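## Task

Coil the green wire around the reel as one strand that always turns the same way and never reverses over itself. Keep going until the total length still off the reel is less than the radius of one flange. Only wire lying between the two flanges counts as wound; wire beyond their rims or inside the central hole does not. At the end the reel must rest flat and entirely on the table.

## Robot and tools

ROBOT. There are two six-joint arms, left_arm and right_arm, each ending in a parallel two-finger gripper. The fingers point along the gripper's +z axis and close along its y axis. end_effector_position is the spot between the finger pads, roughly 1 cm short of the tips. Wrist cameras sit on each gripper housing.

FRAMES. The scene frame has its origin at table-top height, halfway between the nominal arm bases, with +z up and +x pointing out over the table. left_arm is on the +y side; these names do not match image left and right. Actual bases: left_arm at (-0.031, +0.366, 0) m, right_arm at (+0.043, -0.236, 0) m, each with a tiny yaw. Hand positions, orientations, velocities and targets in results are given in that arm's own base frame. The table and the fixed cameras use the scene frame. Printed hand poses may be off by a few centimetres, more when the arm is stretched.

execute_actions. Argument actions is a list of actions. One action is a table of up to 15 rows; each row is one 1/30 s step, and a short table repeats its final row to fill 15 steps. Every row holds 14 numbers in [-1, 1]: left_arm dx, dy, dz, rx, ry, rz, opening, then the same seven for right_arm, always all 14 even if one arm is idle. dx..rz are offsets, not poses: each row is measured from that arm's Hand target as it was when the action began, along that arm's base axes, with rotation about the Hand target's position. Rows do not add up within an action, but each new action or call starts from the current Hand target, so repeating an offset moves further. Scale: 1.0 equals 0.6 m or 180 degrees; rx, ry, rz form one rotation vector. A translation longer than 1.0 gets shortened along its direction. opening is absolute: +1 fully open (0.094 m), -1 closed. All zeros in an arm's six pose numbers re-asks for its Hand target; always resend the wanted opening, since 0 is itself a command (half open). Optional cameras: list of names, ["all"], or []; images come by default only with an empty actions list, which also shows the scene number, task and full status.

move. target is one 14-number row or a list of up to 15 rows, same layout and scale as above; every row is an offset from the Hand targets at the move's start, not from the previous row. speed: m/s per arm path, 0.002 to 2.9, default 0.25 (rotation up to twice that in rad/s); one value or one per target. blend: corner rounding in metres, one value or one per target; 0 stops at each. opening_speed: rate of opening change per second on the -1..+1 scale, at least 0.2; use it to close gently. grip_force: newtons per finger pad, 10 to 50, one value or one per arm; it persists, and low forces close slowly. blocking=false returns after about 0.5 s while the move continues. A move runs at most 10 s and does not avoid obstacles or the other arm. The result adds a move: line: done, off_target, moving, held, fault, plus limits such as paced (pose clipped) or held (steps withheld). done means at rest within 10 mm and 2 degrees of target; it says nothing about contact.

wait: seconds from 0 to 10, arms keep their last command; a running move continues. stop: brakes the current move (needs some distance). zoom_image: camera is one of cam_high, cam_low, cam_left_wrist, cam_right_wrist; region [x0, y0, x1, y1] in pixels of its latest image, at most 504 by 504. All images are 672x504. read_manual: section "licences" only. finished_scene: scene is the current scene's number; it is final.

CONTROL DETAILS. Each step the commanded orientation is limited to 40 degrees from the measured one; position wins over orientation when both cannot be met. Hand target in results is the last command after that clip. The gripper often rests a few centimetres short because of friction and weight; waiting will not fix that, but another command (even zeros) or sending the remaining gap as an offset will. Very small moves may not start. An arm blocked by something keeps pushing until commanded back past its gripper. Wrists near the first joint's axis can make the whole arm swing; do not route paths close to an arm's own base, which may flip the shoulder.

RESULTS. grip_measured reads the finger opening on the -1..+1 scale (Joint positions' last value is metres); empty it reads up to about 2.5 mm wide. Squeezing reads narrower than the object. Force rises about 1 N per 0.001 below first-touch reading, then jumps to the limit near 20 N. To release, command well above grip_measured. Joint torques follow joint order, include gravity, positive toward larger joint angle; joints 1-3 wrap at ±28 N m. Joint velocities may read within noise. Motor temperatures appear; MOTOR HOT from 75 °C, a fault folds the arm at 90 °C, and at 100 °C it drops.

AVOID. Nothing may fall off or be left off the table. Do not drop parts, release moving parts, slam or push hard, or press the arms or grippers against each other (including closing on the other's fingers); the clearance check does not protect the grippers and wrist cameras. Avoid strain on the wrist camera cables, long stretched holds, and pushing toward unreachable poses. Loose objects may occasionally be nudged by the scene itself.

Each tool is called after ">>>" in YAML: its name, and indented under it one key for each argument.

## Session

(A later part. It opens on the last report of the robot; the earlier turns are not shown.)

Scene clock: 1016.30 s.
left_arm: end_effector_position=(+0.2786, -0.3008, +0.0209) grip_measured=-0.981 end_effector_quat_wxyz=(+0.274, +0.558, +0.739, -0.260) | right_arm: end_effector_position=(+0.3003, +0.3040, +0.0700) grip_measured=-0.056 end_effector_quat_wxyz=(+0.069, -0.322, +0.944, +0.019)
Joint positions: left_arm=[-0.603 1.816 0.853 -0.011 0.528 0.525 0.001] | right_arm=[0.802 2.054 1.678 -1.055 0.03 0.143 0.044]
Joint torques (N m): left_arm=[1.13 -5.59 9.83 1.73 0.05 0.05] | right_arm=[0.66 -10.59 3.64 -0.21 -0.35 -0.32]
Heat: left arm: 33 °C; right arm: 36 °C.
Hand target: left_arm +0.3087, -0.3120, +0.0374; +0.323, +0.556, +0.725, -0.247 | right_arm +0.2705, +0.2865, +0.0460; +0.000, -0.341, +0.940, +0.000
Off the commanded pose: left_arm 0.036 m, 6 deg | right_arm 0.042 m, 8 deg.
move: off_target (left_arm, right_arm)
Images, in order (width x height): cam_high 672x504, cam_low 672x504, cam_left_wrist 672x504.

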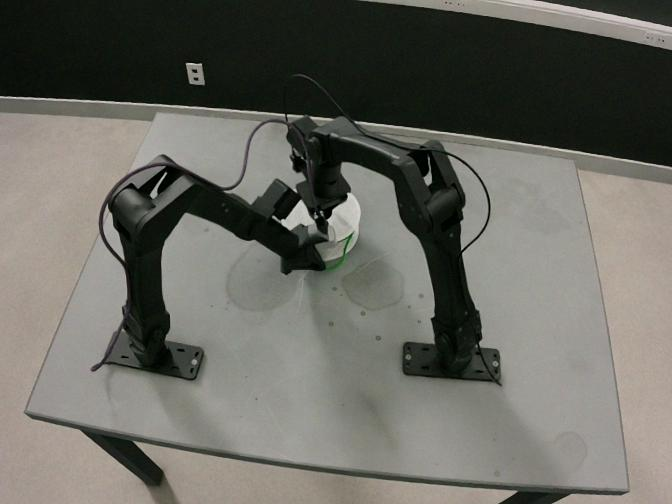

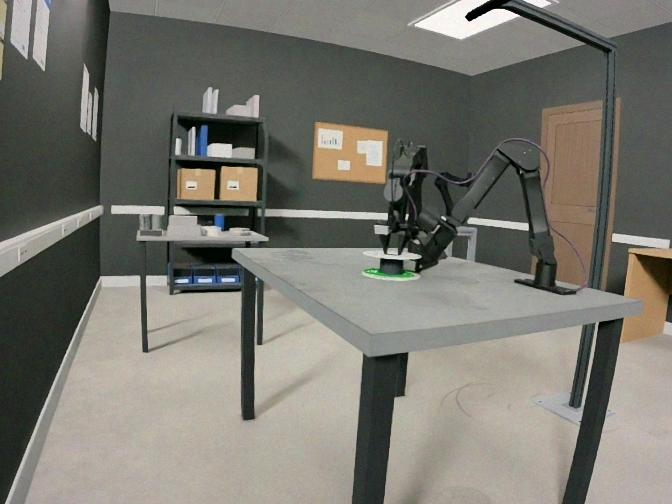

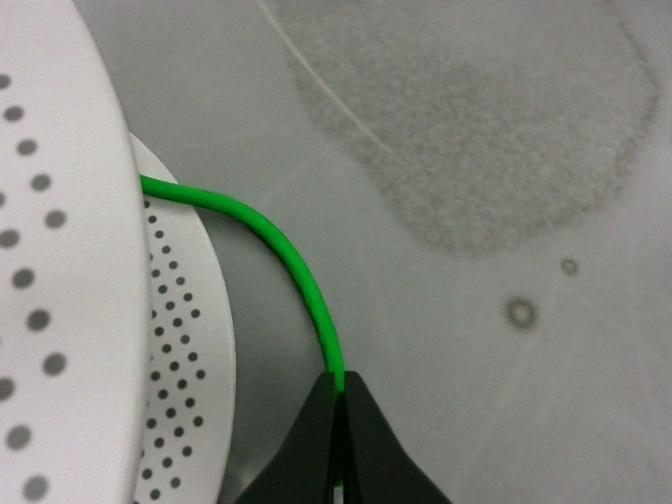

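>>> move:
  target:
    - [-0.05,0.03,-0.012,0,0,0,-1,0,0,0,0,0,0,-0.05]
    - [-0.05,0.03,-0.02,0,0,0,-0.6,0,0,0,0,0,0,-0.05]
    - [-0.07,0.08,0.05,0,0,0,-0.6,0,0,0,0,0,0,-0.05]
    - [-0.1,0.2,0.12,0,0,0,-0.6,0,0,0,0,0,0,-0.05]
  speed: [0.08,0.08,0.1,0.25]
  cameras: ["cam_left_wrist","cam_low","cam_high"]

>>> zoom_image:
  camera: "cam_low"
  region: [350, 235, 450, 295]

>>> zoom_image:
  camera: "cam_high"
  region: [240, 180, 370, 285]

Scene clock: 1028.47 s.
left_arm: end_effector_position=(+0.2434, -0.1900, +0.0968) grip_measured=-0.602 end_effector_quat_wxyz=(+0.307, +0.553, +0.735, -0.245) | right_arm: end_effector_position=(+0.3003, +0.3040, +0.0700) grip_measured=-0.056 end_effector_quat_wxyz=(+0.069, -0.324, +0.943, +0.018)
Joint positions: left_arm=[-0.298 1.307 0.7 -0.463 0.664 0.816 0.019] | right_arm=[0.802 2.054 1.678 -1.055 0.03 0.138 0.044]
Joint torques (N m): left_arm=[0.75 -3.69 8.77 0.84 0.55 0.1] | right_arm=[0.65 -10.56 3.73 -0.22 -0.33 -0.28]
Heat: left arm: 33 °C; right arm: 37 °C.
Hand target: left_arm +0.2488, -0.1921, +0.1094; +0.323, +0.556, +0.725, -0.247 | right_arm +0.2705, +0.2865, +0.0460; +0.000, -0.341, +0.940, +0.000
Off the commanded pose: left_arm 0.014 m, 2 deg | right_arm 0.042 m, 8 deg.
move: off_target (left_arm, right_arm)
Images, in order (width x height): cam_high 672x504, cam_low 672x504, cam_left_wrist 672x504.

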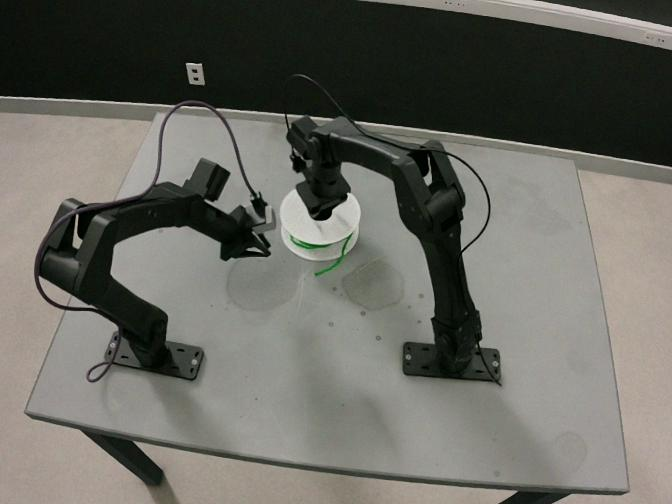

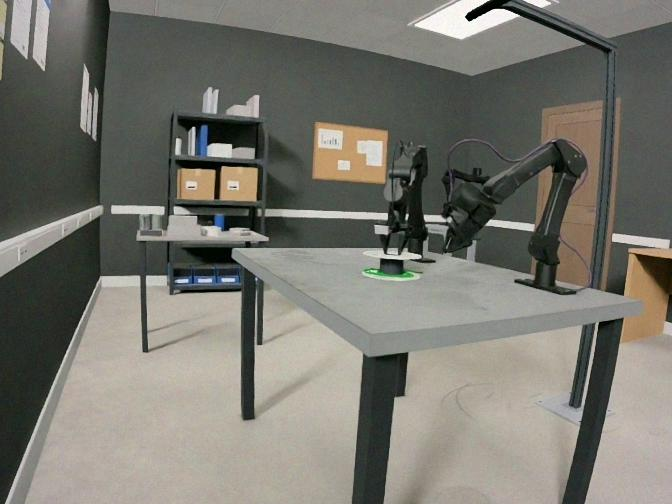

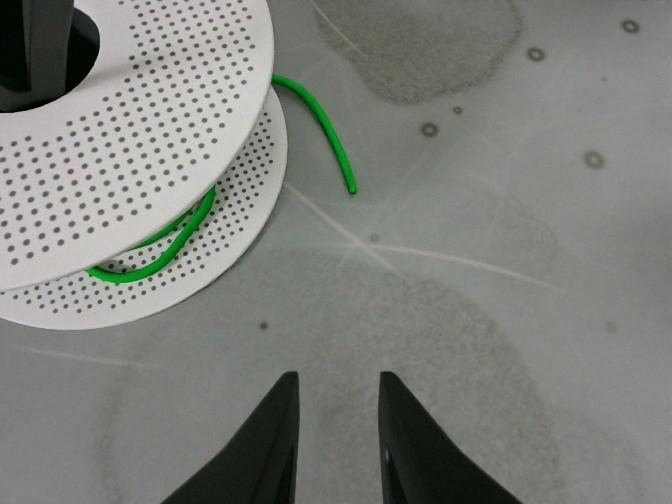

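Scaled by 5.040 from the camera's 672x504 image, which has a finer 960x720 frame.

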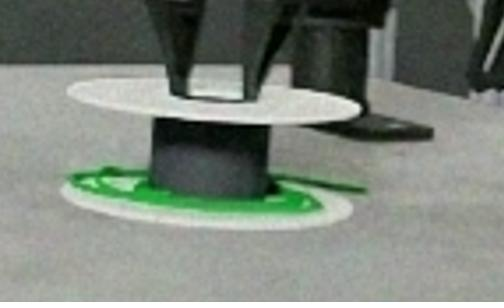

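Scaled by 3.877 from the camera's 672x504 image, which has a finer 960x720 frame.

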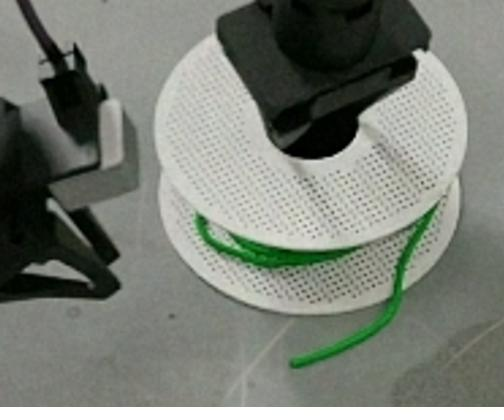

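>>> move:
  target:
    - [-0.05,0.15,0.08,0,0,0,-0.5,0.05,0.03,0,0,0,0,-0.05]
    - [-0.05,0.15,0.08,0,0,0,-0.5,0.035,0.02,0,0,0,0.33,-0.05]
    - [-0.05,0.15,0.08,0,0,0,-0.5,0.02,0.01,0,0,0,0.66,-0.05]
    - [-0.05,0.15,0.08,0,0,0,-0.5,0.035,0.025,0.015,0,0,0.66,-0.8]
    - [-0.05,0.15,0.08,0,0,0,-0.5,0.035,0.025,0.015,0,0,0.2,-0.8]
    - [-0.05,0.15,0.08,0,0,0,-0.5,0.035,0.025,0.015,0,0,-0.2,-0.8]
    - [-0.05,0.15,0.08,0,0,0,-0.5,0.035,0.025,0.0,0,0,-0.45,-0.8]
  speed: [0.25,0.4,0.4,0.2,0.8,0.8,0.6]
  cameras: ["cam_high","cam_right_wrist","cam_low"]

>>> zoom_image:
  camera: "cam_high"
  region: [240, 180, 390, 285]

Scene clock: 1045.87 s.
left_arm: end_effector_position=(+0.2140, -0.1012, +0.1474) grip_measured=-0.502 end_effector_quat_wxyz=(+0.309, +0.556, +0.732, -0.245) | right_arm: end_effector_position=(+0.2940, +0.3006, +0.0587) grip_measured=-0.798 end_effector_quat_wxyz=(+0.006, -0.011, +1.000, +0.006)
Joint positions: left_arm=[0.134 1.198 0.866 -1.117 0.804 1.382 0.023] | right_arm=[0.795 2.156 1.798 -1.196 0.001 0.772 0.009]
Joint torques (N m): left_arm=[0.76 -1.8 8.61 0.21 0.73 0.1] | right_arm=[0.43 -11.82 7.73 0.16 -0.05 0.09]
Heat: left arm: 33 °C; right arm: 37 °C.
Hand target: left_arm +0.2186, -0.1020, +0.1572; +0.323, +0.556, +0.725, -0.247 | right_arm +0.2914, +0.3014, +0.0545; +0.000, -0.010, +1.000, +0.000 (not the last commanded pose)
Off the commanded pose: left_arm 0.011 m, 2 deg | right_arm 0.013 m, 42 deg.
move: off_target (left_arm, right_arm; path cut at 10 s); path passed 6 of 7 targets; target 4's new opening was sent with right_arm's hand 0.017 m and 3 deg from that target
Images, in order (width x height): cam_high 672x504, cam_low 672x504, cam_right_wrist 672x504.

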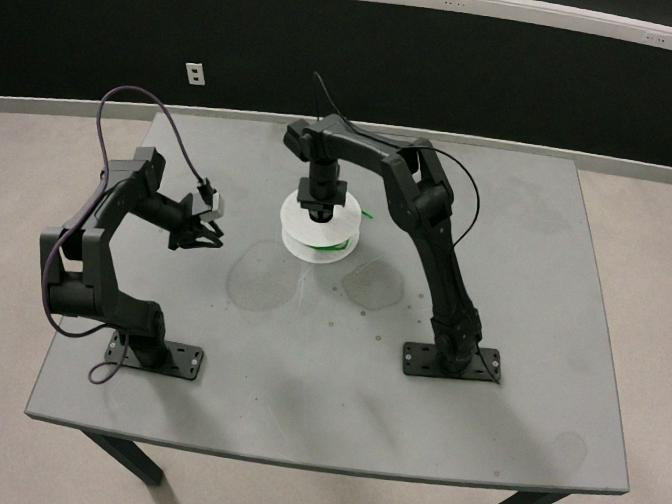

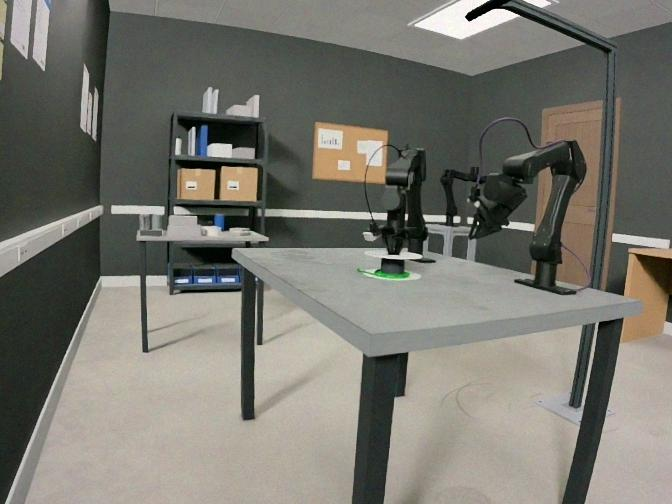

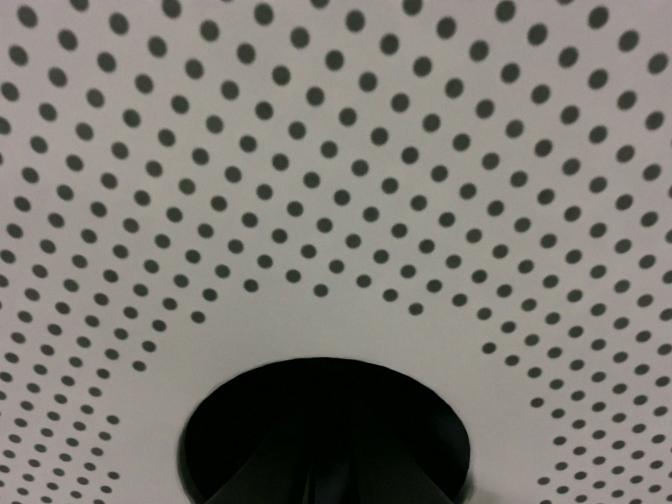

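Scaled by 3.360 from the camera's 672x504 image, which has a finer 960x720 frame.

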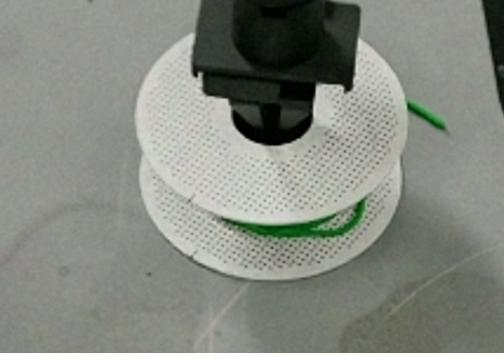

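>>> zoom_image:
  camera: "cam_low"
  region: [345, 240, 445, 295]

Scaled by 5.040 from the camera's 672x504 image, which has a finer 960x720 frame.

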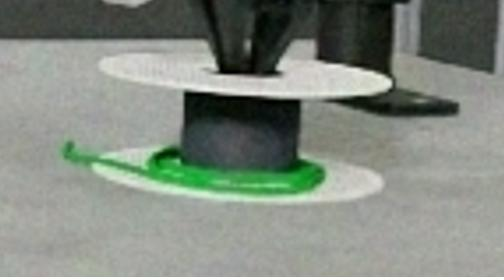

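>>> move:
  target:
    - [0,0,0,0,0,0,-0.5,0.0,0.0,-0.014,0,0,-0.3,-0.8]
    - [0,0,0,0,0,0,-0.5,0.004,0.003,-0.014,0,0,-0.3,-0.05]
    - [0,0,0,0,0,0,-0.5,-0.005,-0.005,-0.014,0,0,0.05,-0.05]
    - [0,0,0,0,0,0,-0.5,-0.012,-0.015,-0.014,0,0,0.4,-0.05]
    - [0,0,0,0,0,0,-0.5,-0.02,-0.022,-0.014,0,0,0.65,-0.05]
  speed: [0.3,0.2,0.4,0.4,0.4]
  cameras: ["cam_high","cam_low"]

>>> zoom_image:
  camera: "cam_high"
  region: [240, 180, 390, 285]

>>> zoom_image:
  camera: "cam_low"
  region: [345, 240, 445, 295]

Scene clock: 1104.33 s.
left_arm: end_effector_position=(+0.2140, -0.1012, +0.1474) grip_measured=-0.502 end_effector_quat_wxyz=(+0.309, +0.556, +0.732, -0.245) | right_arm: end_effector_position=(+0.2884, +0.2978, +0.0695) grip_measured=-0.058 end_effector_quat_wxyz=(-0.034, +0.848, -0.528, +0.002)
Joint positions: left_arm=[0.134 1.198 0.866 -1.117 0.804 1.382 0.023] | right_arm=[0.795 2.074 1.713 -1.142 -0.01 -1.233 0.044]
Joint torques (N m): left_arm=[0.76 -1.78 8.62 0.2 0.73 0.1] | right_arm=[0.31 -10.03 3.66 0.38 0.05 -0.34]
Heat: left arm: 34 °C; right arm: 38 °C.
Hand target: left_arm +0.2186, -0.1020, +0.1572; +0.323, +0.556, +0.725, -0.247 | right_arm +0.2794, +0.2882, +0.0460; +0.000, +0.858, -0.514, +0.000
Off the commanded pose: left_arm 0.011 m, 2 deg | right_arm 0.027 m, 4 deg.
move: off_target (left_arm, right_arm)
Images, in order (width x height): cam_high 672x504, cam_low 672x504.

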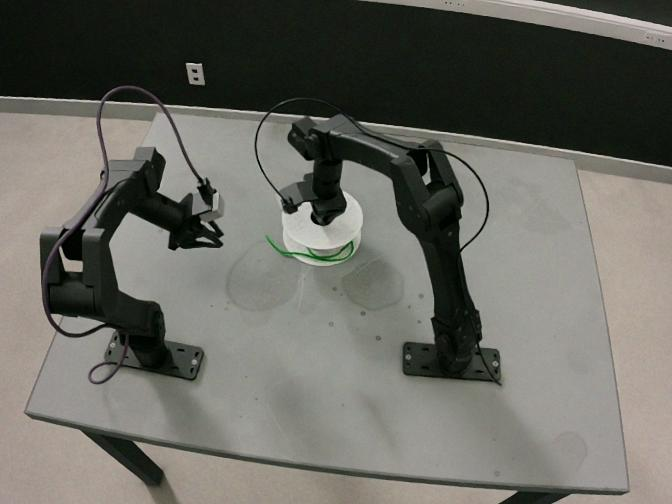

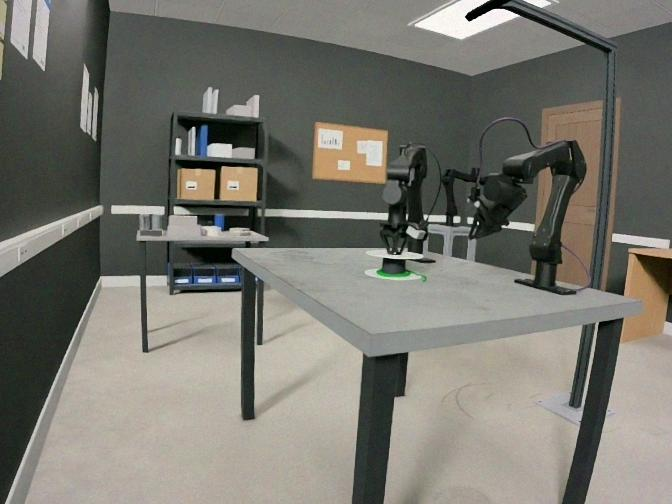

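Scaled by 3.360 from the camera's 672x504 image, which has a finer 960x720 frame.

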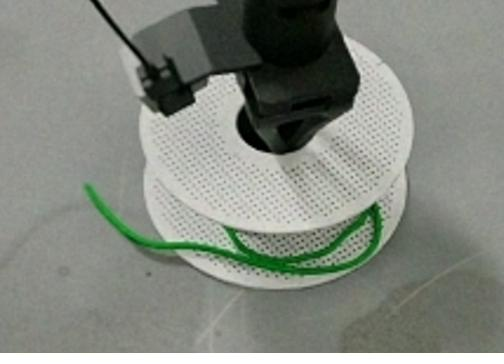

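Scaled by 5.040 from the camera's 672x504 image, which has a finer 960x720 frame.

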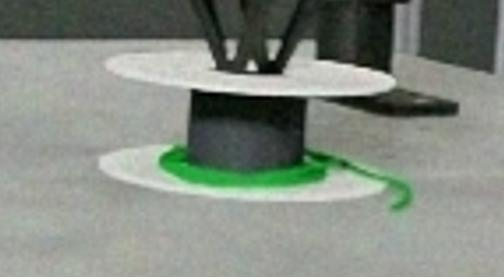

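>>> move:
  target:
    - [0,0,0,0,0,0,-0.5,0.012,0.014,0.015,0,0,0,-0.8]
    - [0,0,0,0,0,0,-0.5,0.012,0.014,0.015,0,0,-0.45,-0.8]
    - [0,0,0,0,0,0,-0.5,0.012,0.014,0.015,0,0,-0.9,-0.8]
    - [0,0,0,0,0,0,-0.5,0.012,0.014,0.0,0,0,-0.95,-0.8]
  speed: [0.2,0.7,0.7,0.4]
  cameras: ["cam_right_wrist"]

Scene clock: 1115.00 s.
left_arm: end_effector_position=(+0.2140, -0.1012, +0.1474) grip_measured=-0.502 end_effector_quat_wxyz=(+0.309, +0.556, +0.732, -0.245) | right_arm: end_effector_position=(+0.2882, +0.2970, +0.0575) grip_measured=-0.798 end_effector_quat_wxyz=(+0.000, +0.444, +0.896, +0.013)
Joint positions: left_arm=[0.134 1.198 0.866 -1.117 0.804 1.382 0.023] | right_arm=[0.795 2.121 1.738 -1.163 -0.008 1.714 0.009]
Joint torques (N m): left_arm=[0.75 -1.78 8.61 0.2 0.73 0.09] | right_arm=[0.51 -10.62 6.93 0.32 0.04 0.1]
Heat: left arm: 34 °C; right arm: 38 °C.
Hand target: left_arm +0.2186, -0.1020, +0.1572; +0.323, +0.556, +0.725, -0.247 | right_arm +0.2867, +0.2967, +0.0461; +0.000, +0.445, +0.895, +0.001
Off the commanded pose: left_arm 0.011 m, 2 deg | right_arm 0.012 m, 2 deg.
move: off_target (left_arm, right_arm)
Images, in order (width x height): cam_right_wrist 672x504.

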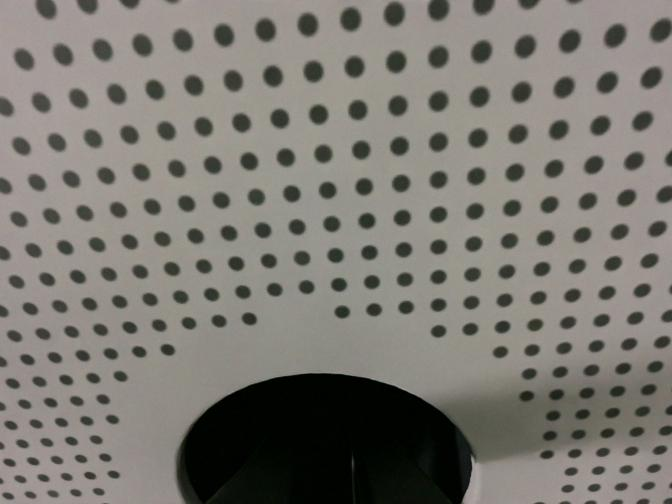

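>>> move:
  target:
    - [0.05,-0.03,0.0,-0.1194,0.3456,0.759,-0.5,0,0,0,0,0,0,-0.05]
    - [0.127,-0.113,-0.062,-0.1194,0.3456,0.759,-0.5,0,0,0,0,0,0,-0.05]
  speed: [0.5,0.2]
  cameras: ["cam_left_wrist","cam_high"]

Scene clock: 1121.23 s.
left_arm: end_effector_position=(+0.2869, -0.1658, +0.1124) grip_measured=-0.502 end_effector_quat_wxyz=(+0.072, -0.639, +0.761, -0.087) | right_arm: end_effector_position=(+0.2892, +0.2980, +0.0677) grip_measured=-0.067 end_effector_quat_wxyz=(+0.003, +0.445, +0.895, +0.023)
Joint positions: left_arm=[-0.573 1.602 1.26 -1.019 -0.085 -1.962 0.023] | right_arm=[0.795 2.101 1.748 -1.173 -0.008 1.717 0.044]
Joint torques (N m): left_arm=[-0.5 -5.09 8.77 0.57 -0.26 -0.04] | right_arm=[0.55 -9.07 5.86 0.49 0.06 0.08]
Heat: left arm: 34 °C; right arm: 38 °C.
Hand target: left_arm +0.2949, -0.1699, +0.1201; +0.083, -0.640, +0.758, -0.099 | right_arm +0.2867, +0.2967, +0.0462; +0.000, +0.445, +0.895, +0.001
Off the commanded pose: left_arm 0.012 m, 2 deg | right_arm 0.022 m, 3 deg.
move: off_target (left_arm, right_arm)
Images, in order (width x height): cam_high 672x504, cam_left_wrist 672x504.

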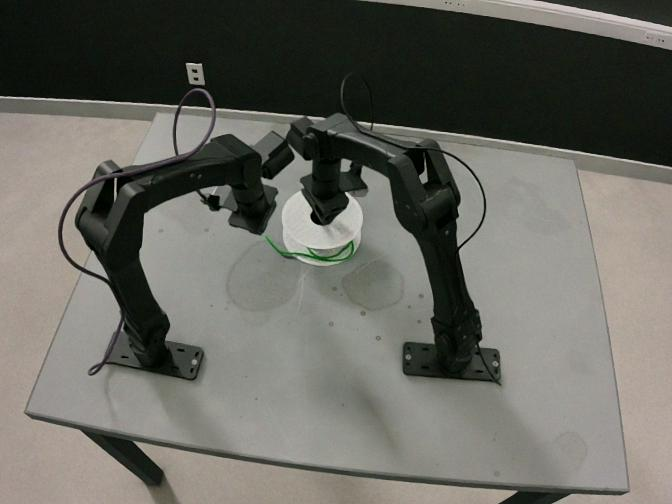

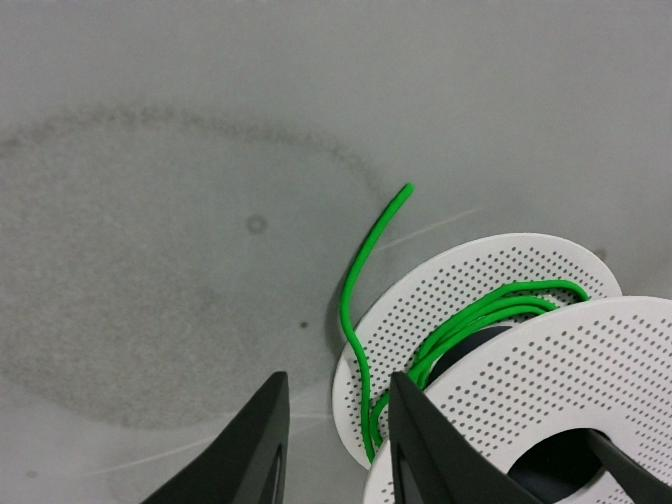

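>>> move:
  target:
    - [0.05,0.03,-0.03,0,0,-0.155,-0.6,0,0,0,0,0,0,-0.05]
    - [0.082,-0.02,-0.11,0,0,-0.155,-0.6,0,0,0,0,0,0,-0.05]
  speed: [0.2,0.15]
  cameras: ["cam_left_wrist","cam_high"]

Scene clock: 1130.30 s.
left_arm: end_effector_position=(+0.3266, -0.1668, +0.0643) grip_measured=-0.598 end_effector_quat_wxyz=(+0.038, -0.437, +0.893, -0.101) | right_arm: end_effector_position=(+0.2892, +0.2980, +0.0677) grip_measured=-0.067 end_effector_quat_wxyz=(+0.003, +0.445, +0.895, +0.023)
Joint positions: left_arm=[-0.442 1.772 1.258 -0.851 0.066 -1.358 0.019] | right_arm=[0.795 2.101 1.748 -1.173 -0.008 1.717 0.044]
Joint torques (N m): left_arm=[0.42 -7.35 6.16 0.47 0 0.01] | right_arm=[0.53 -9.13 5.89 0.48 0.05 0.07]
Heat: left arm: 34 °C; right arm: 37 °C.
Hand target: left_arm +0.3276, -0.1650, +0.0691; +0.043, -0.438, +0.892, -0.104 (not the last commanded pose) | right_arm +0.2867, +0.2967, +0.0462; +0.000, +0.445, +0.895, +0.001
Off the commanded pose: left_arm 0.025 m, 3 deg | right_arm 0.022 m, 3 deg.
move: held (left_arm; a check stopped the path), off_target (right_arm); path passed 1 of 2 targets; limits=held
pose unreachable (left arm): on one or more control steps of this call, first in action 0 (counted from 0), this arm could not follow its commanded pose, so it was not sent that pose on those steps. It may still have moved: this result reports where it is.
cause: moving toward the commanded pose would bring a part of the arm too close to another arm (this arm's wrist (the part past joint 4) and the right arm's wrist (the part past joint 4), at the place that arm is still heading or pushing toward).
Images, in order (width x height): cam_high 672x504, cam_left_wrist 672x504.

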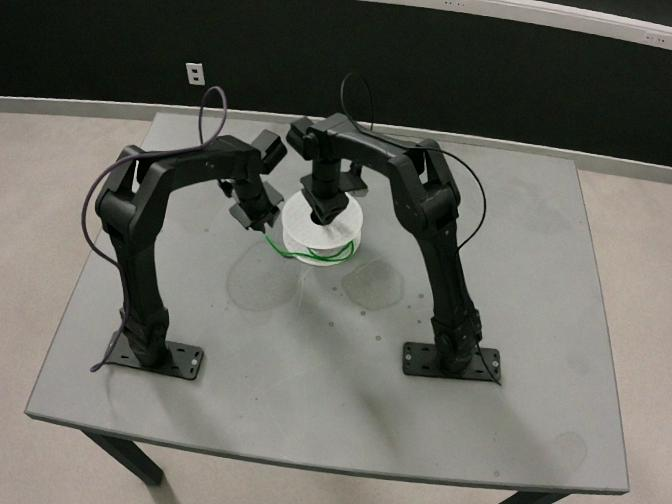

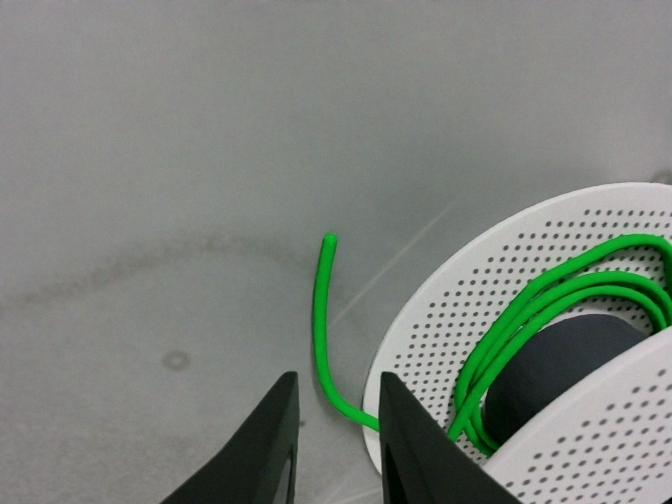

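>>> move:
  target:
    - [-0.03,0.03,0.04,-0.0855,-0.1095,0,-0.6,0,0,0,0,0,0,-0.05]
    - [0.005,-0.015,-0.045,-0.0855,-0.1095,0,-0.6,0,0,0,0,0,0,-0.05]
  speed: [0.2,0.15]
  cameras: ["cam_left_wrist","cam_high"]

Scene clock: 1135.30 s.
left_arm: end_effector_position=(+0.3297, -0.1731, +0.0438) grip_measured=-0.598 end_effector_quat_wxyz=(+0.131, -0.415, +0.850, -0.296) | right_arm: end_effector_position=(+0.2892, +0.2980, +0.0677) grip_measured=-0.067 end_effector_quat_wxyz=(+0.003, +0.445, +0.895, +0.023)
Joint positions: left_arm=[-0.398 1.547 0.72 -0.106 0.182 -1.367 0.019] | right_arm=[0.795 2.101 1.748 -1.173 -0.008 1.717 0.044]
Joint torques (N m): left_arm=[-0.59 -4.25 5.63 1.3 -0.04 -0.03] | right_arm=[0.47 -9.1 5.9 0.48 0.06 0.08]
Heat: left arm: 34 °C; right arm: 36 °C.
Hand target: left_arm +0.3306, -0.1742, +0.0422; +0.136, -0.415, +0.850, -0.295 | right_arm +0.2867, +0.2967, +0.0462; +0.000, +0.445, +0.895, +0.001
Off the commanded pose: left_arm 0.002 m, 1 deg | right_arm 0.022 m, 3 deg.
move: off_target (right_arm)
Images, in order (width x height): cam_high 672x504, cam_left_wrist 672x504.

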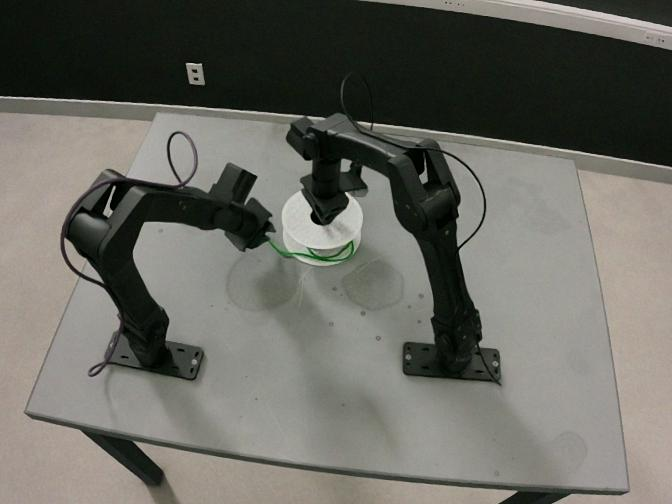

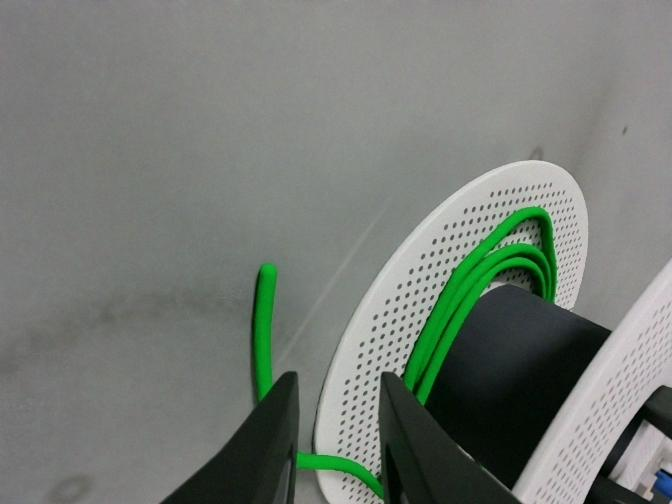

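>>> move:
  target:
    - [0.003,-0.003,-0.025,0.041,0.0525,0,-0.72,0,0,0,0,0,0,-0.05]
    - [0.003,-0.003,-0.062,0.041,0.0525,0,-0.72,0,0,0,0,0,0,-0.05]
  speed: [0.1,0.06]
  cameras: ["cam_left_wrist"]

Scene clock: 1141.10 s.
left_arm: end_effector_position=(+0.3400, -0.1783, +0.0182) grip_measured=-0.718 end_effector_quat_wxyz=(+0.100, -0.426, +0.871, -0.222) | right_arm: end_effector_position=(+0.2892, +0.2980, +0.0677) grip_measured=-0.067 end_effector_quat_wxyz=(+0.003, +0.445, +0.895, +0.023)
Joint positions: left_arm=[-0.427 1.719 0.89 -0.264 0.124 -1.367 0.013] | right_arm=[0.795 2.101 1.748 -1.173 -0.008 1.717 0.044]
Joint torques (N m): left_arm=[-0.68 -4.31 4.41 0.95 -0.08 -0.03] | right_arm=[0.43 -9.21 5.9 0.48 0.04 0.07]
Heat: left arm: 34 °C; right arm: 36 °C.
Hand target: left_arm +0.3325, -0.1759, +0.0050; +0.092, -0.428, +0.875, -0.205 | right_arm +0.2867, +0.2967, +0.0462; +0.000, +0.445, +0.895, +0.001
Off the commanded pose: left_arm 0.015 m, 2 deg | right_arm 0.022 m, 3 deg.
move: off_target (left_arm, right_arm)
Images, in order (width x height): cam_left_wrist 672x504.

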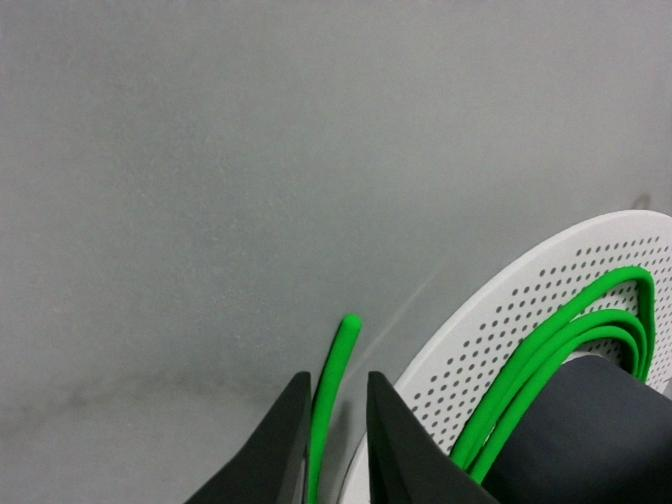

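>>> move:
  target:
    - [-0.012,0.008,0.0,0,0,0,-0.72,0,0,0,0,0,0,-0.05]
    - [-0.012,0.008,-0.01,0,0,0,-1,0,0,0,0,0,0,-0.05]
  speed: [0.05,0.05]
  opening_speed: 0.3
  cameras: ["cam_left_wrist"]

Scene clock: 1146.10 s.
left_arm: end_effector_position=(+0.3411, -0.1792, +0.0164) grip_measured=-0.985 end_effector_quat_wxyz=(+0.110, -0.423, +0.868, -0.236) | right_arm: end_effector_position=(+0.2892, +0.2980, +0.0677) grip_measured=-0.067 end_effector_quat_wxyz=(+0.003, +0.445, +0.895, +0.023)
Joint positions: left_arm=[-0.427 1.712 0.852 -0.197 0.127 -1.367 0.001] | right_arm=[0.795 2.101 1.748 -1.173 -0.008 1.717 0.044]
Joint torques (N m): left_arm=[-0.31 -4.67 3.84 0.61 -0.08 0.01] | right_arm=[0.4 -9.17 5.93 0.46 0.07 0.07]
Heat: left arm: 33 °C; right arm: 36 °C.
Hand target: left_arm +0.3253, -0.1711, -0.0010; +0.092, -0.428, +0.875, -0.205 | right_arm +0.2867, +0.2967, +0.0462; +0.000, +0.445, +0.895, +0.001
Off the commanded pose: left_arm 0.025 m, 4 deg | right_arm 0.022 m, 3 deg.
move: off_target (left_arm, right_arm); target 2's new opening was sent with left_arm's hand 0.026 m and 4 deg from that target
Images, in order (width x height): cam_left_wrist 672x504.

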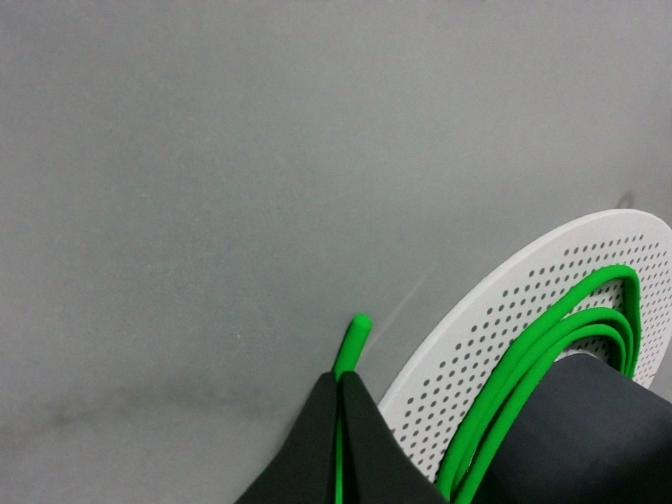

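>>> move:
  target:
    - [0.02,-0.01,0.05,0,0,0,-1,0,0,0,0,0,0,-0.05]
  speed: [0.05]
  cameras: ["cam_left_wrist"]

Scene clock: 1148.13 s.
left_arm: end_effector_position=(+0.3311, -0.1744, +0.0206) grip_measured=-0.995 end_effector_quat_wxyz=(+0.082, -0.430, +0.876, -0.201) | right_arm: end_effector_position=(+0.2892, +0.2980, +0.0677) grip_measured=-0.067 end_effector_quat_wxyz=(+0.003, +0.445, +0.895, +0.023)
Joint positions: left_arm=[-0.427 1.711 0.921 -0.36 0.126 -1.367 0] | right_arm=[0.795 2.101 1.748 -1.173 -0.008 1.717 0.044]
Joint torques (N m): left_arm=[-0.44 -6.22 8.06 0.75 -0.07 -0.01] | right_arm=[0.47 -9.09 5.94 0.47 0.06 0.08]
Heat: left arm: 33 °C; right arm: 35 °C.
Hand target: left_arm +0.3373, -0.1771, +0.0289; +0.092, -0.428, +0.875, -0.205 | right_arm +0.2867, +0.2967, +0.0462; +0.000, +0.445, +0.895, +0.001
Off the commanded pose: left_arm 0.011 m, 1 deg | right_arm 0.022 m, 3 deg.
move: off_target (left_arm, right_arm)
Images, in order (width x height): cam_left_wrist 672x504.

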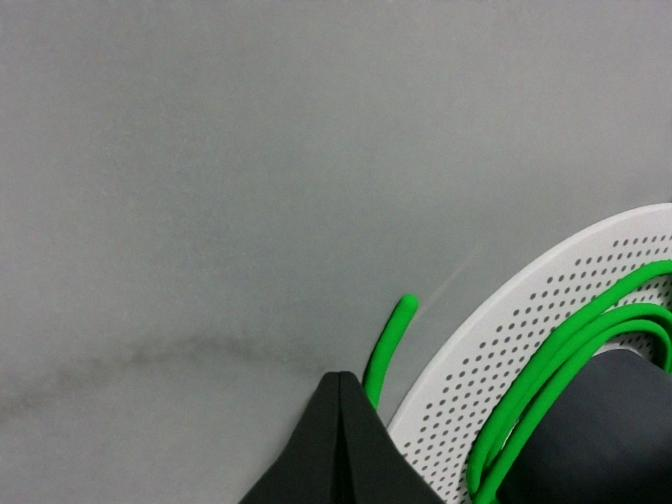

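>>> move:
  target:
    - [-0.03,0.06,0.1,0,0,0,-0.6,0,0,0,0,0,0,-0.05]
    - [-0.03,0.07,0.12,0.034,-0.145,-0.457,-0.6,0,0,0,0,0,0,-0.05]
    - [-0.02,0.05,0.11,0.068,-0.29,-0.914,-0.6,0,0,0,0,0,0,-0.05]
  speed: [0.15,0.5,0.5]
  cameras: ["cam_left_wrist","cam_high"]

Scene clock: 1159.20 s.
left_arm: end_effector_position=(+0.3240, -0.1435, +0.0924) grip_measured=-0.602 end_effector_quat_wxyz=(+0.104, +0.870, +0.453, -0.163) | right_arm: end_effector_position=(+0.2892, +0.2980, +0.0677) grip_measured=-0.067 end_effector_quat_wxyz=(+0.003, +0.445, +0.895, +0.023)
Joint positions: left_arm=[-0.234 1.984 1.62 -1.323 0.371 1.969 0.019] | right_arm=[0.795 2.101 1.748 -1.173 -0.008 1.717 0.044]
Joint torques (N m): left_arm=[-0.46 -6.86 8.1 -0.25 0.31 0.1] | right_arm=[0.36 -9.09 5.97 0.46 0.08 0.08]
Heat: left arm: 33 °C; right arm: 35 °C.
Hand target: left_arm +0.3253, -0.1471, +0.0949; +0.105, +0.873, +0.447, -0.167 | right_arm +0.2867, +0.2967, +0.0462; +0.000, +0.445, +0.895, +0.001
Off the commanded pose: left_arm 0.005 m, 1 deg | right_arm 0.022 m, 3 deg.
move: off_target (right_arm)
Images, in order (width x height): cam_high 672x504, cam_left_wrist 672x504.

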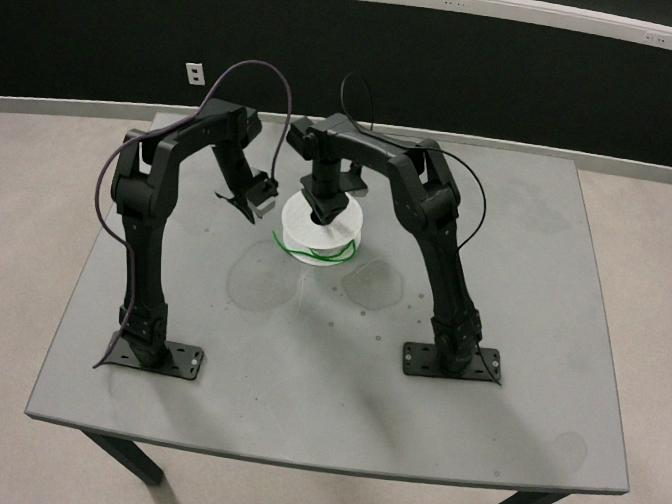

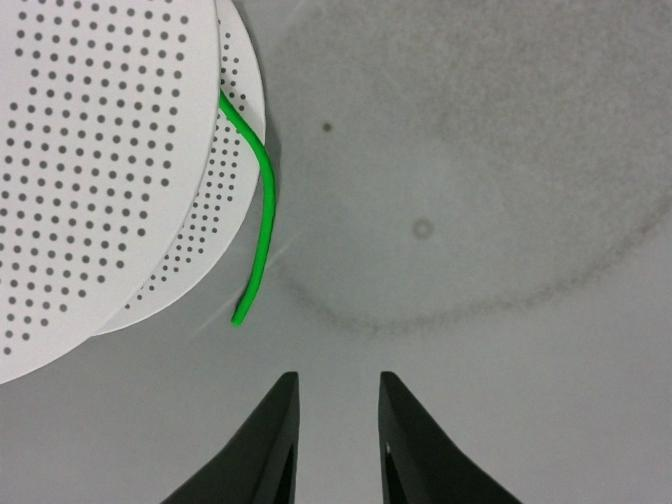

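>>> move:
  target:
    - [0.043,-0.048,-0.09,0,0,0,-0.5,0,0,0,0,0,0,-0.05]
  speed: [0.12]
  cameras: ["cam_left_wrist"]

Scene clock: 1162.63 s.
left_arm: end_effector_position=(+0.3447, -0.1693, +0.0384) grip_measured=-0.502 end_effector_quat_wxyz=(+0.094, +0.873, +0.448, -0.169) | right_arm: end_effector_position=(+0.2892, +0.2980, +0.0677) grip_measured=-0.067 end_effector_quat_wxyz=(+0.003, +0.445, +0.895, +0.023)
Joint positions: left_arm=[-0.288 2.147 1.647 -1.191 0.371 1.928 0.023] | right_arm=[0.795 2.101 1.748 -1.173 -0.008 1.717 0.044]
Joint torques (N m): left_arm=[-0.64 -8.1 7.84 -0.06 0.37 -0.07] | right_arm=[0.47 -9.22 5.93 0.48 0.07 0.08]
Heat: left arm: 34 °C; right arm: 35 °C.
Hand target: left_arm +0.3510, -0.1759, +0.0410; +0.105, +0.873, +0.447, -0.167 | right_arm +0.2867, +0.2967, +0.0462; +0.000, +0.445, +0.895, +0.001
Off the commanded pose: left_arm 0.009 m, 1 deg | right_arm 0.022 m, 3 deg.
move: off_target (right_arm)
Images, in order (width x height): cam_left_wrist 672x504.

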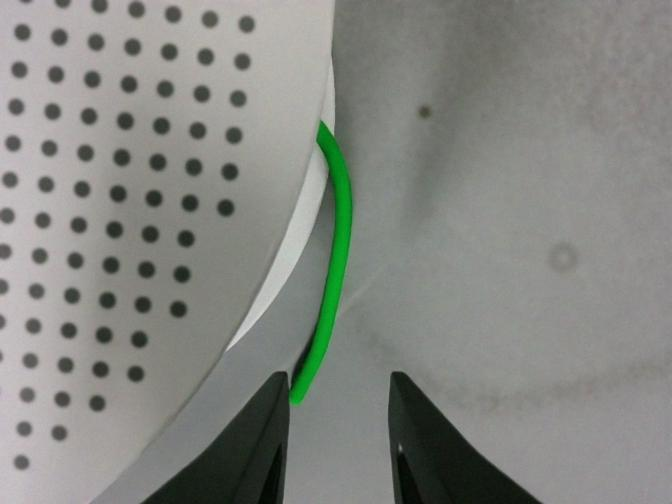

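>>> move:
  target:
    - [0.012,-0.005,-0.03,0,0,0,-0.5,0,0,0,0,0,0,-0.05]
    - [0.012,-0.005,-0.055,0,0,0,-0.5,0,0,0,0,0,0,-0.05]
    - [0.012,-0.005,-0.055,0,0,0,-1,0,0,0,0,0,0,-0.05]
  speed: [0.08,0.08,0.08]
  cameras: ["cam_left_wrist"]

Scene clock: 1167.00 s.
left_arm: end_effector_position=(+0.3573, -0.1732, +0.0165) grip_measured=-0.984 end_effector_quat_wxyz=(+0.101, +0.874, +0.447, -0.163) | right_arm: end_effector_position=(+0.2892, +0.2980, +0.0677) grip_measured=-0.067 end_effector_quat_wxyz=(+0.003, +0.445, +0.895, +0.023)
Joint positions: left_arm=[-0.288 2.204 1.65 -1.118 0.372 1.926 0.001] | right_arm=[0.795 2.101 1.748 -1.173 -0.008 1.717 0.044]
Joint torques (N m): left_arm=[-0.62 -7.64 5.04 0.21 0.36 -0.07] | right_arm=[0.39 -9.11 5.85 0.48 0.06 0.08]
Heat: left arm: 34 °C; right arm: 35 °C.
Hand target: left_arm +0.3582, -0.1789, +0.0079; +0.105, +0.873, +0.446, -0.167 | right_arm +0.2867, +0.2967, +0.0462; +0.000, +0.445, +0.895, +0.001
Off the commanded pose: left_arm 0.010 m, 1 deg | right_arm 0.022 m, 3 deg.
move: off_target (right_arm); target 3's new opening was sent with left_arm's hand 0.011 m and 1 deg from that target
Images, in order (width x height): cam_left_wrist 672x504.

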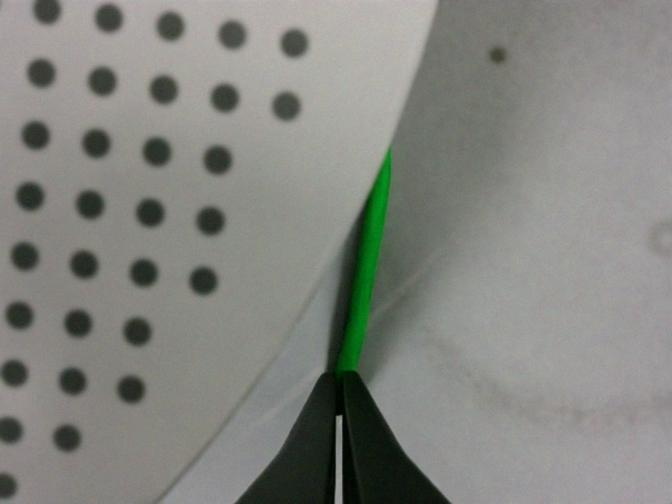

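>>> move:
  target:
    - [0.0,0.005,0.055,0,0,0,-1,0,0,0,0,0,0,-0.05]
    - [0.01,-0.04,0.055,0,0,0,-1,0,0,0,0,0,0,-0.05]
    - [0.014,-0.075,0.05,0,0,0,-1,0,0,0,0,0,0,-0.05]
  speed: [0.06,0.06,0.05]
  cameras: ["cam_left_wrist","cam_low","cam_high"]

>>> zoom_image:
  camera: "cam_low"
  region: [345, 240, 445, 295]

>>> zoom_image:
  camera: "cam_high"
  region: [240, 180, 370, 285]

Scene clock: 1170.80 s.
left_arm: end_effector_position=(+0.3615, -0.1814, +0.0380) grip_measured=-0.985 end_effector_quat_wxyz=(+0.081, +0.873, +0.455, -0.155) | right_arm: end_effector_position=(+0.2892, +0.2980, +0.0684) grip_measured=-0.067 end_effector_quat_wxyz=(+0.003, +0.445, +0.895, +0.023)
Joint positions: left_arm=[-0.32 2.217 1.767 -1.226 0.337 1.878 0.001] | right_arm=[0.795 2.1 1.749 -1.174 -0.008 1.717 0.044]
Joint torques (N m): left_arm=[0.01 -9.28 5.59 -0.08 0.26 0.01] | right_arm=[0.51 -9.03 5.81 0.48 0.05 0.07]
Heat: left arm: 34 °C; right arm: 35 °C.
Hand target: left_arm +0.3613, -0.1825, +0.0384; +0.083, +0.873, +0.455, -0.157 (not the last commanded pose) | right_arm +0.2866, +0.2966, +0.0461; +0.000, +0.445, +0.895, +0.000
Off the commanded pose: left_arm 0.043 m, 3 deg | right_arm 0.022 m, 3 deg.
led back after a hold (right arm): the arm was led back toward your command in small steps, so it may still be short of it.
move: held (left_arm; a check stopped the path), off_target (right_arm); path passed 2 of 3 targets; limits=held
pose unreachable (left arm): on one or more control steps of this call, first in action 0 (counted from 0), this arm could not follow its commanded pose, so it was not sent that pose on those steps. It may still have moved: this result reports where it is.
cause: moving toward the commanded pose would bring a part of the arm too close to another arm (this arm's wrist (the part past joint 4) and the right arm's wrist (the part past joint 4), along the way the arms are being sent, or toward where that arm still pushes).
pose unreachable (right arm): on one or more control steps of this call, first in action 0 (counted from 0), this arm could not follow its commanded pose, so it was not sent that pose on those steps. It may still have moved: this result reports where it is.
cause: moving toward the commanded pose would bring a part of the arm too close to another arm (this arm's wrist (the part past joint 4) and the left arm's wrist (the part past joint 4), along the way the arms are being sent, or toward where that arm still pushes).
Images, in order (width x height): cam_high 672x504, cam_low 672x504, cam_left_wrist 672x504.

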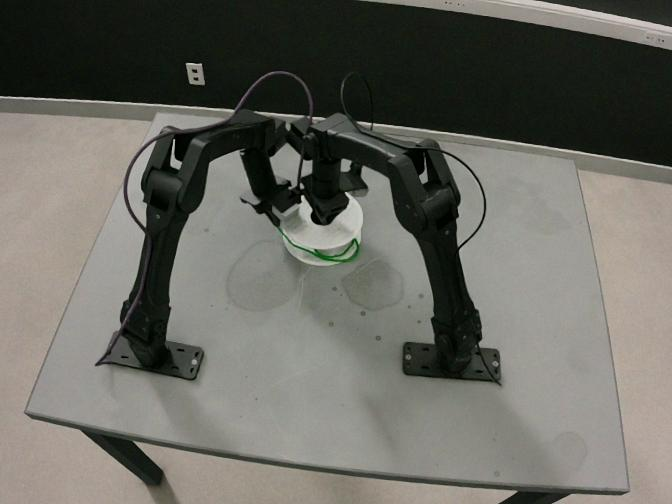

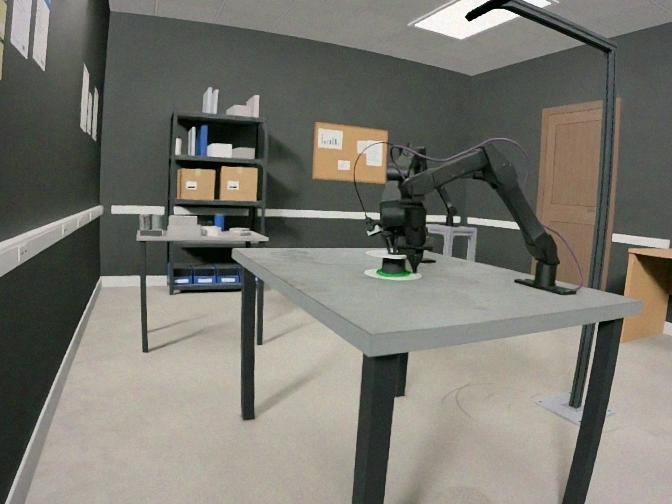

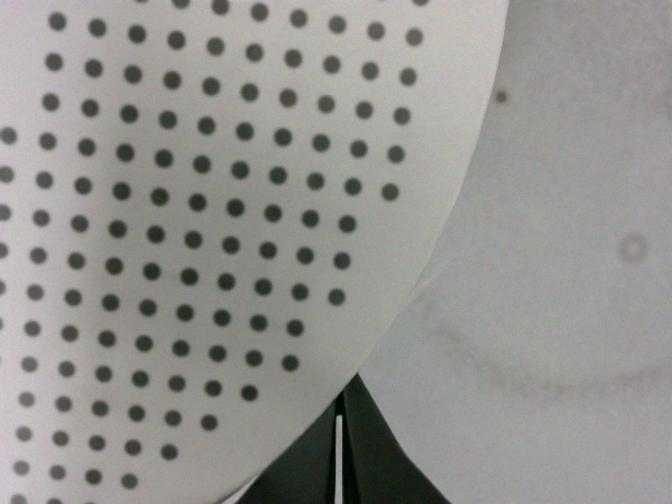

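Scaled by 5.040 from the camera's 672x504 image, which has a finer 960x720 frame.

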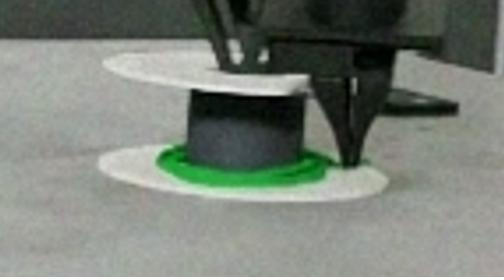

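Scaled by 3.877 from the camera's 672x504 image, which has a finer 960x720 frame.

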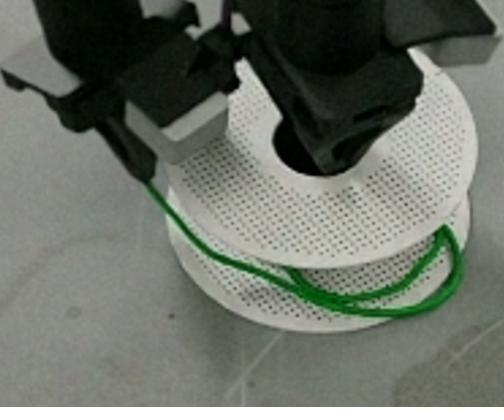

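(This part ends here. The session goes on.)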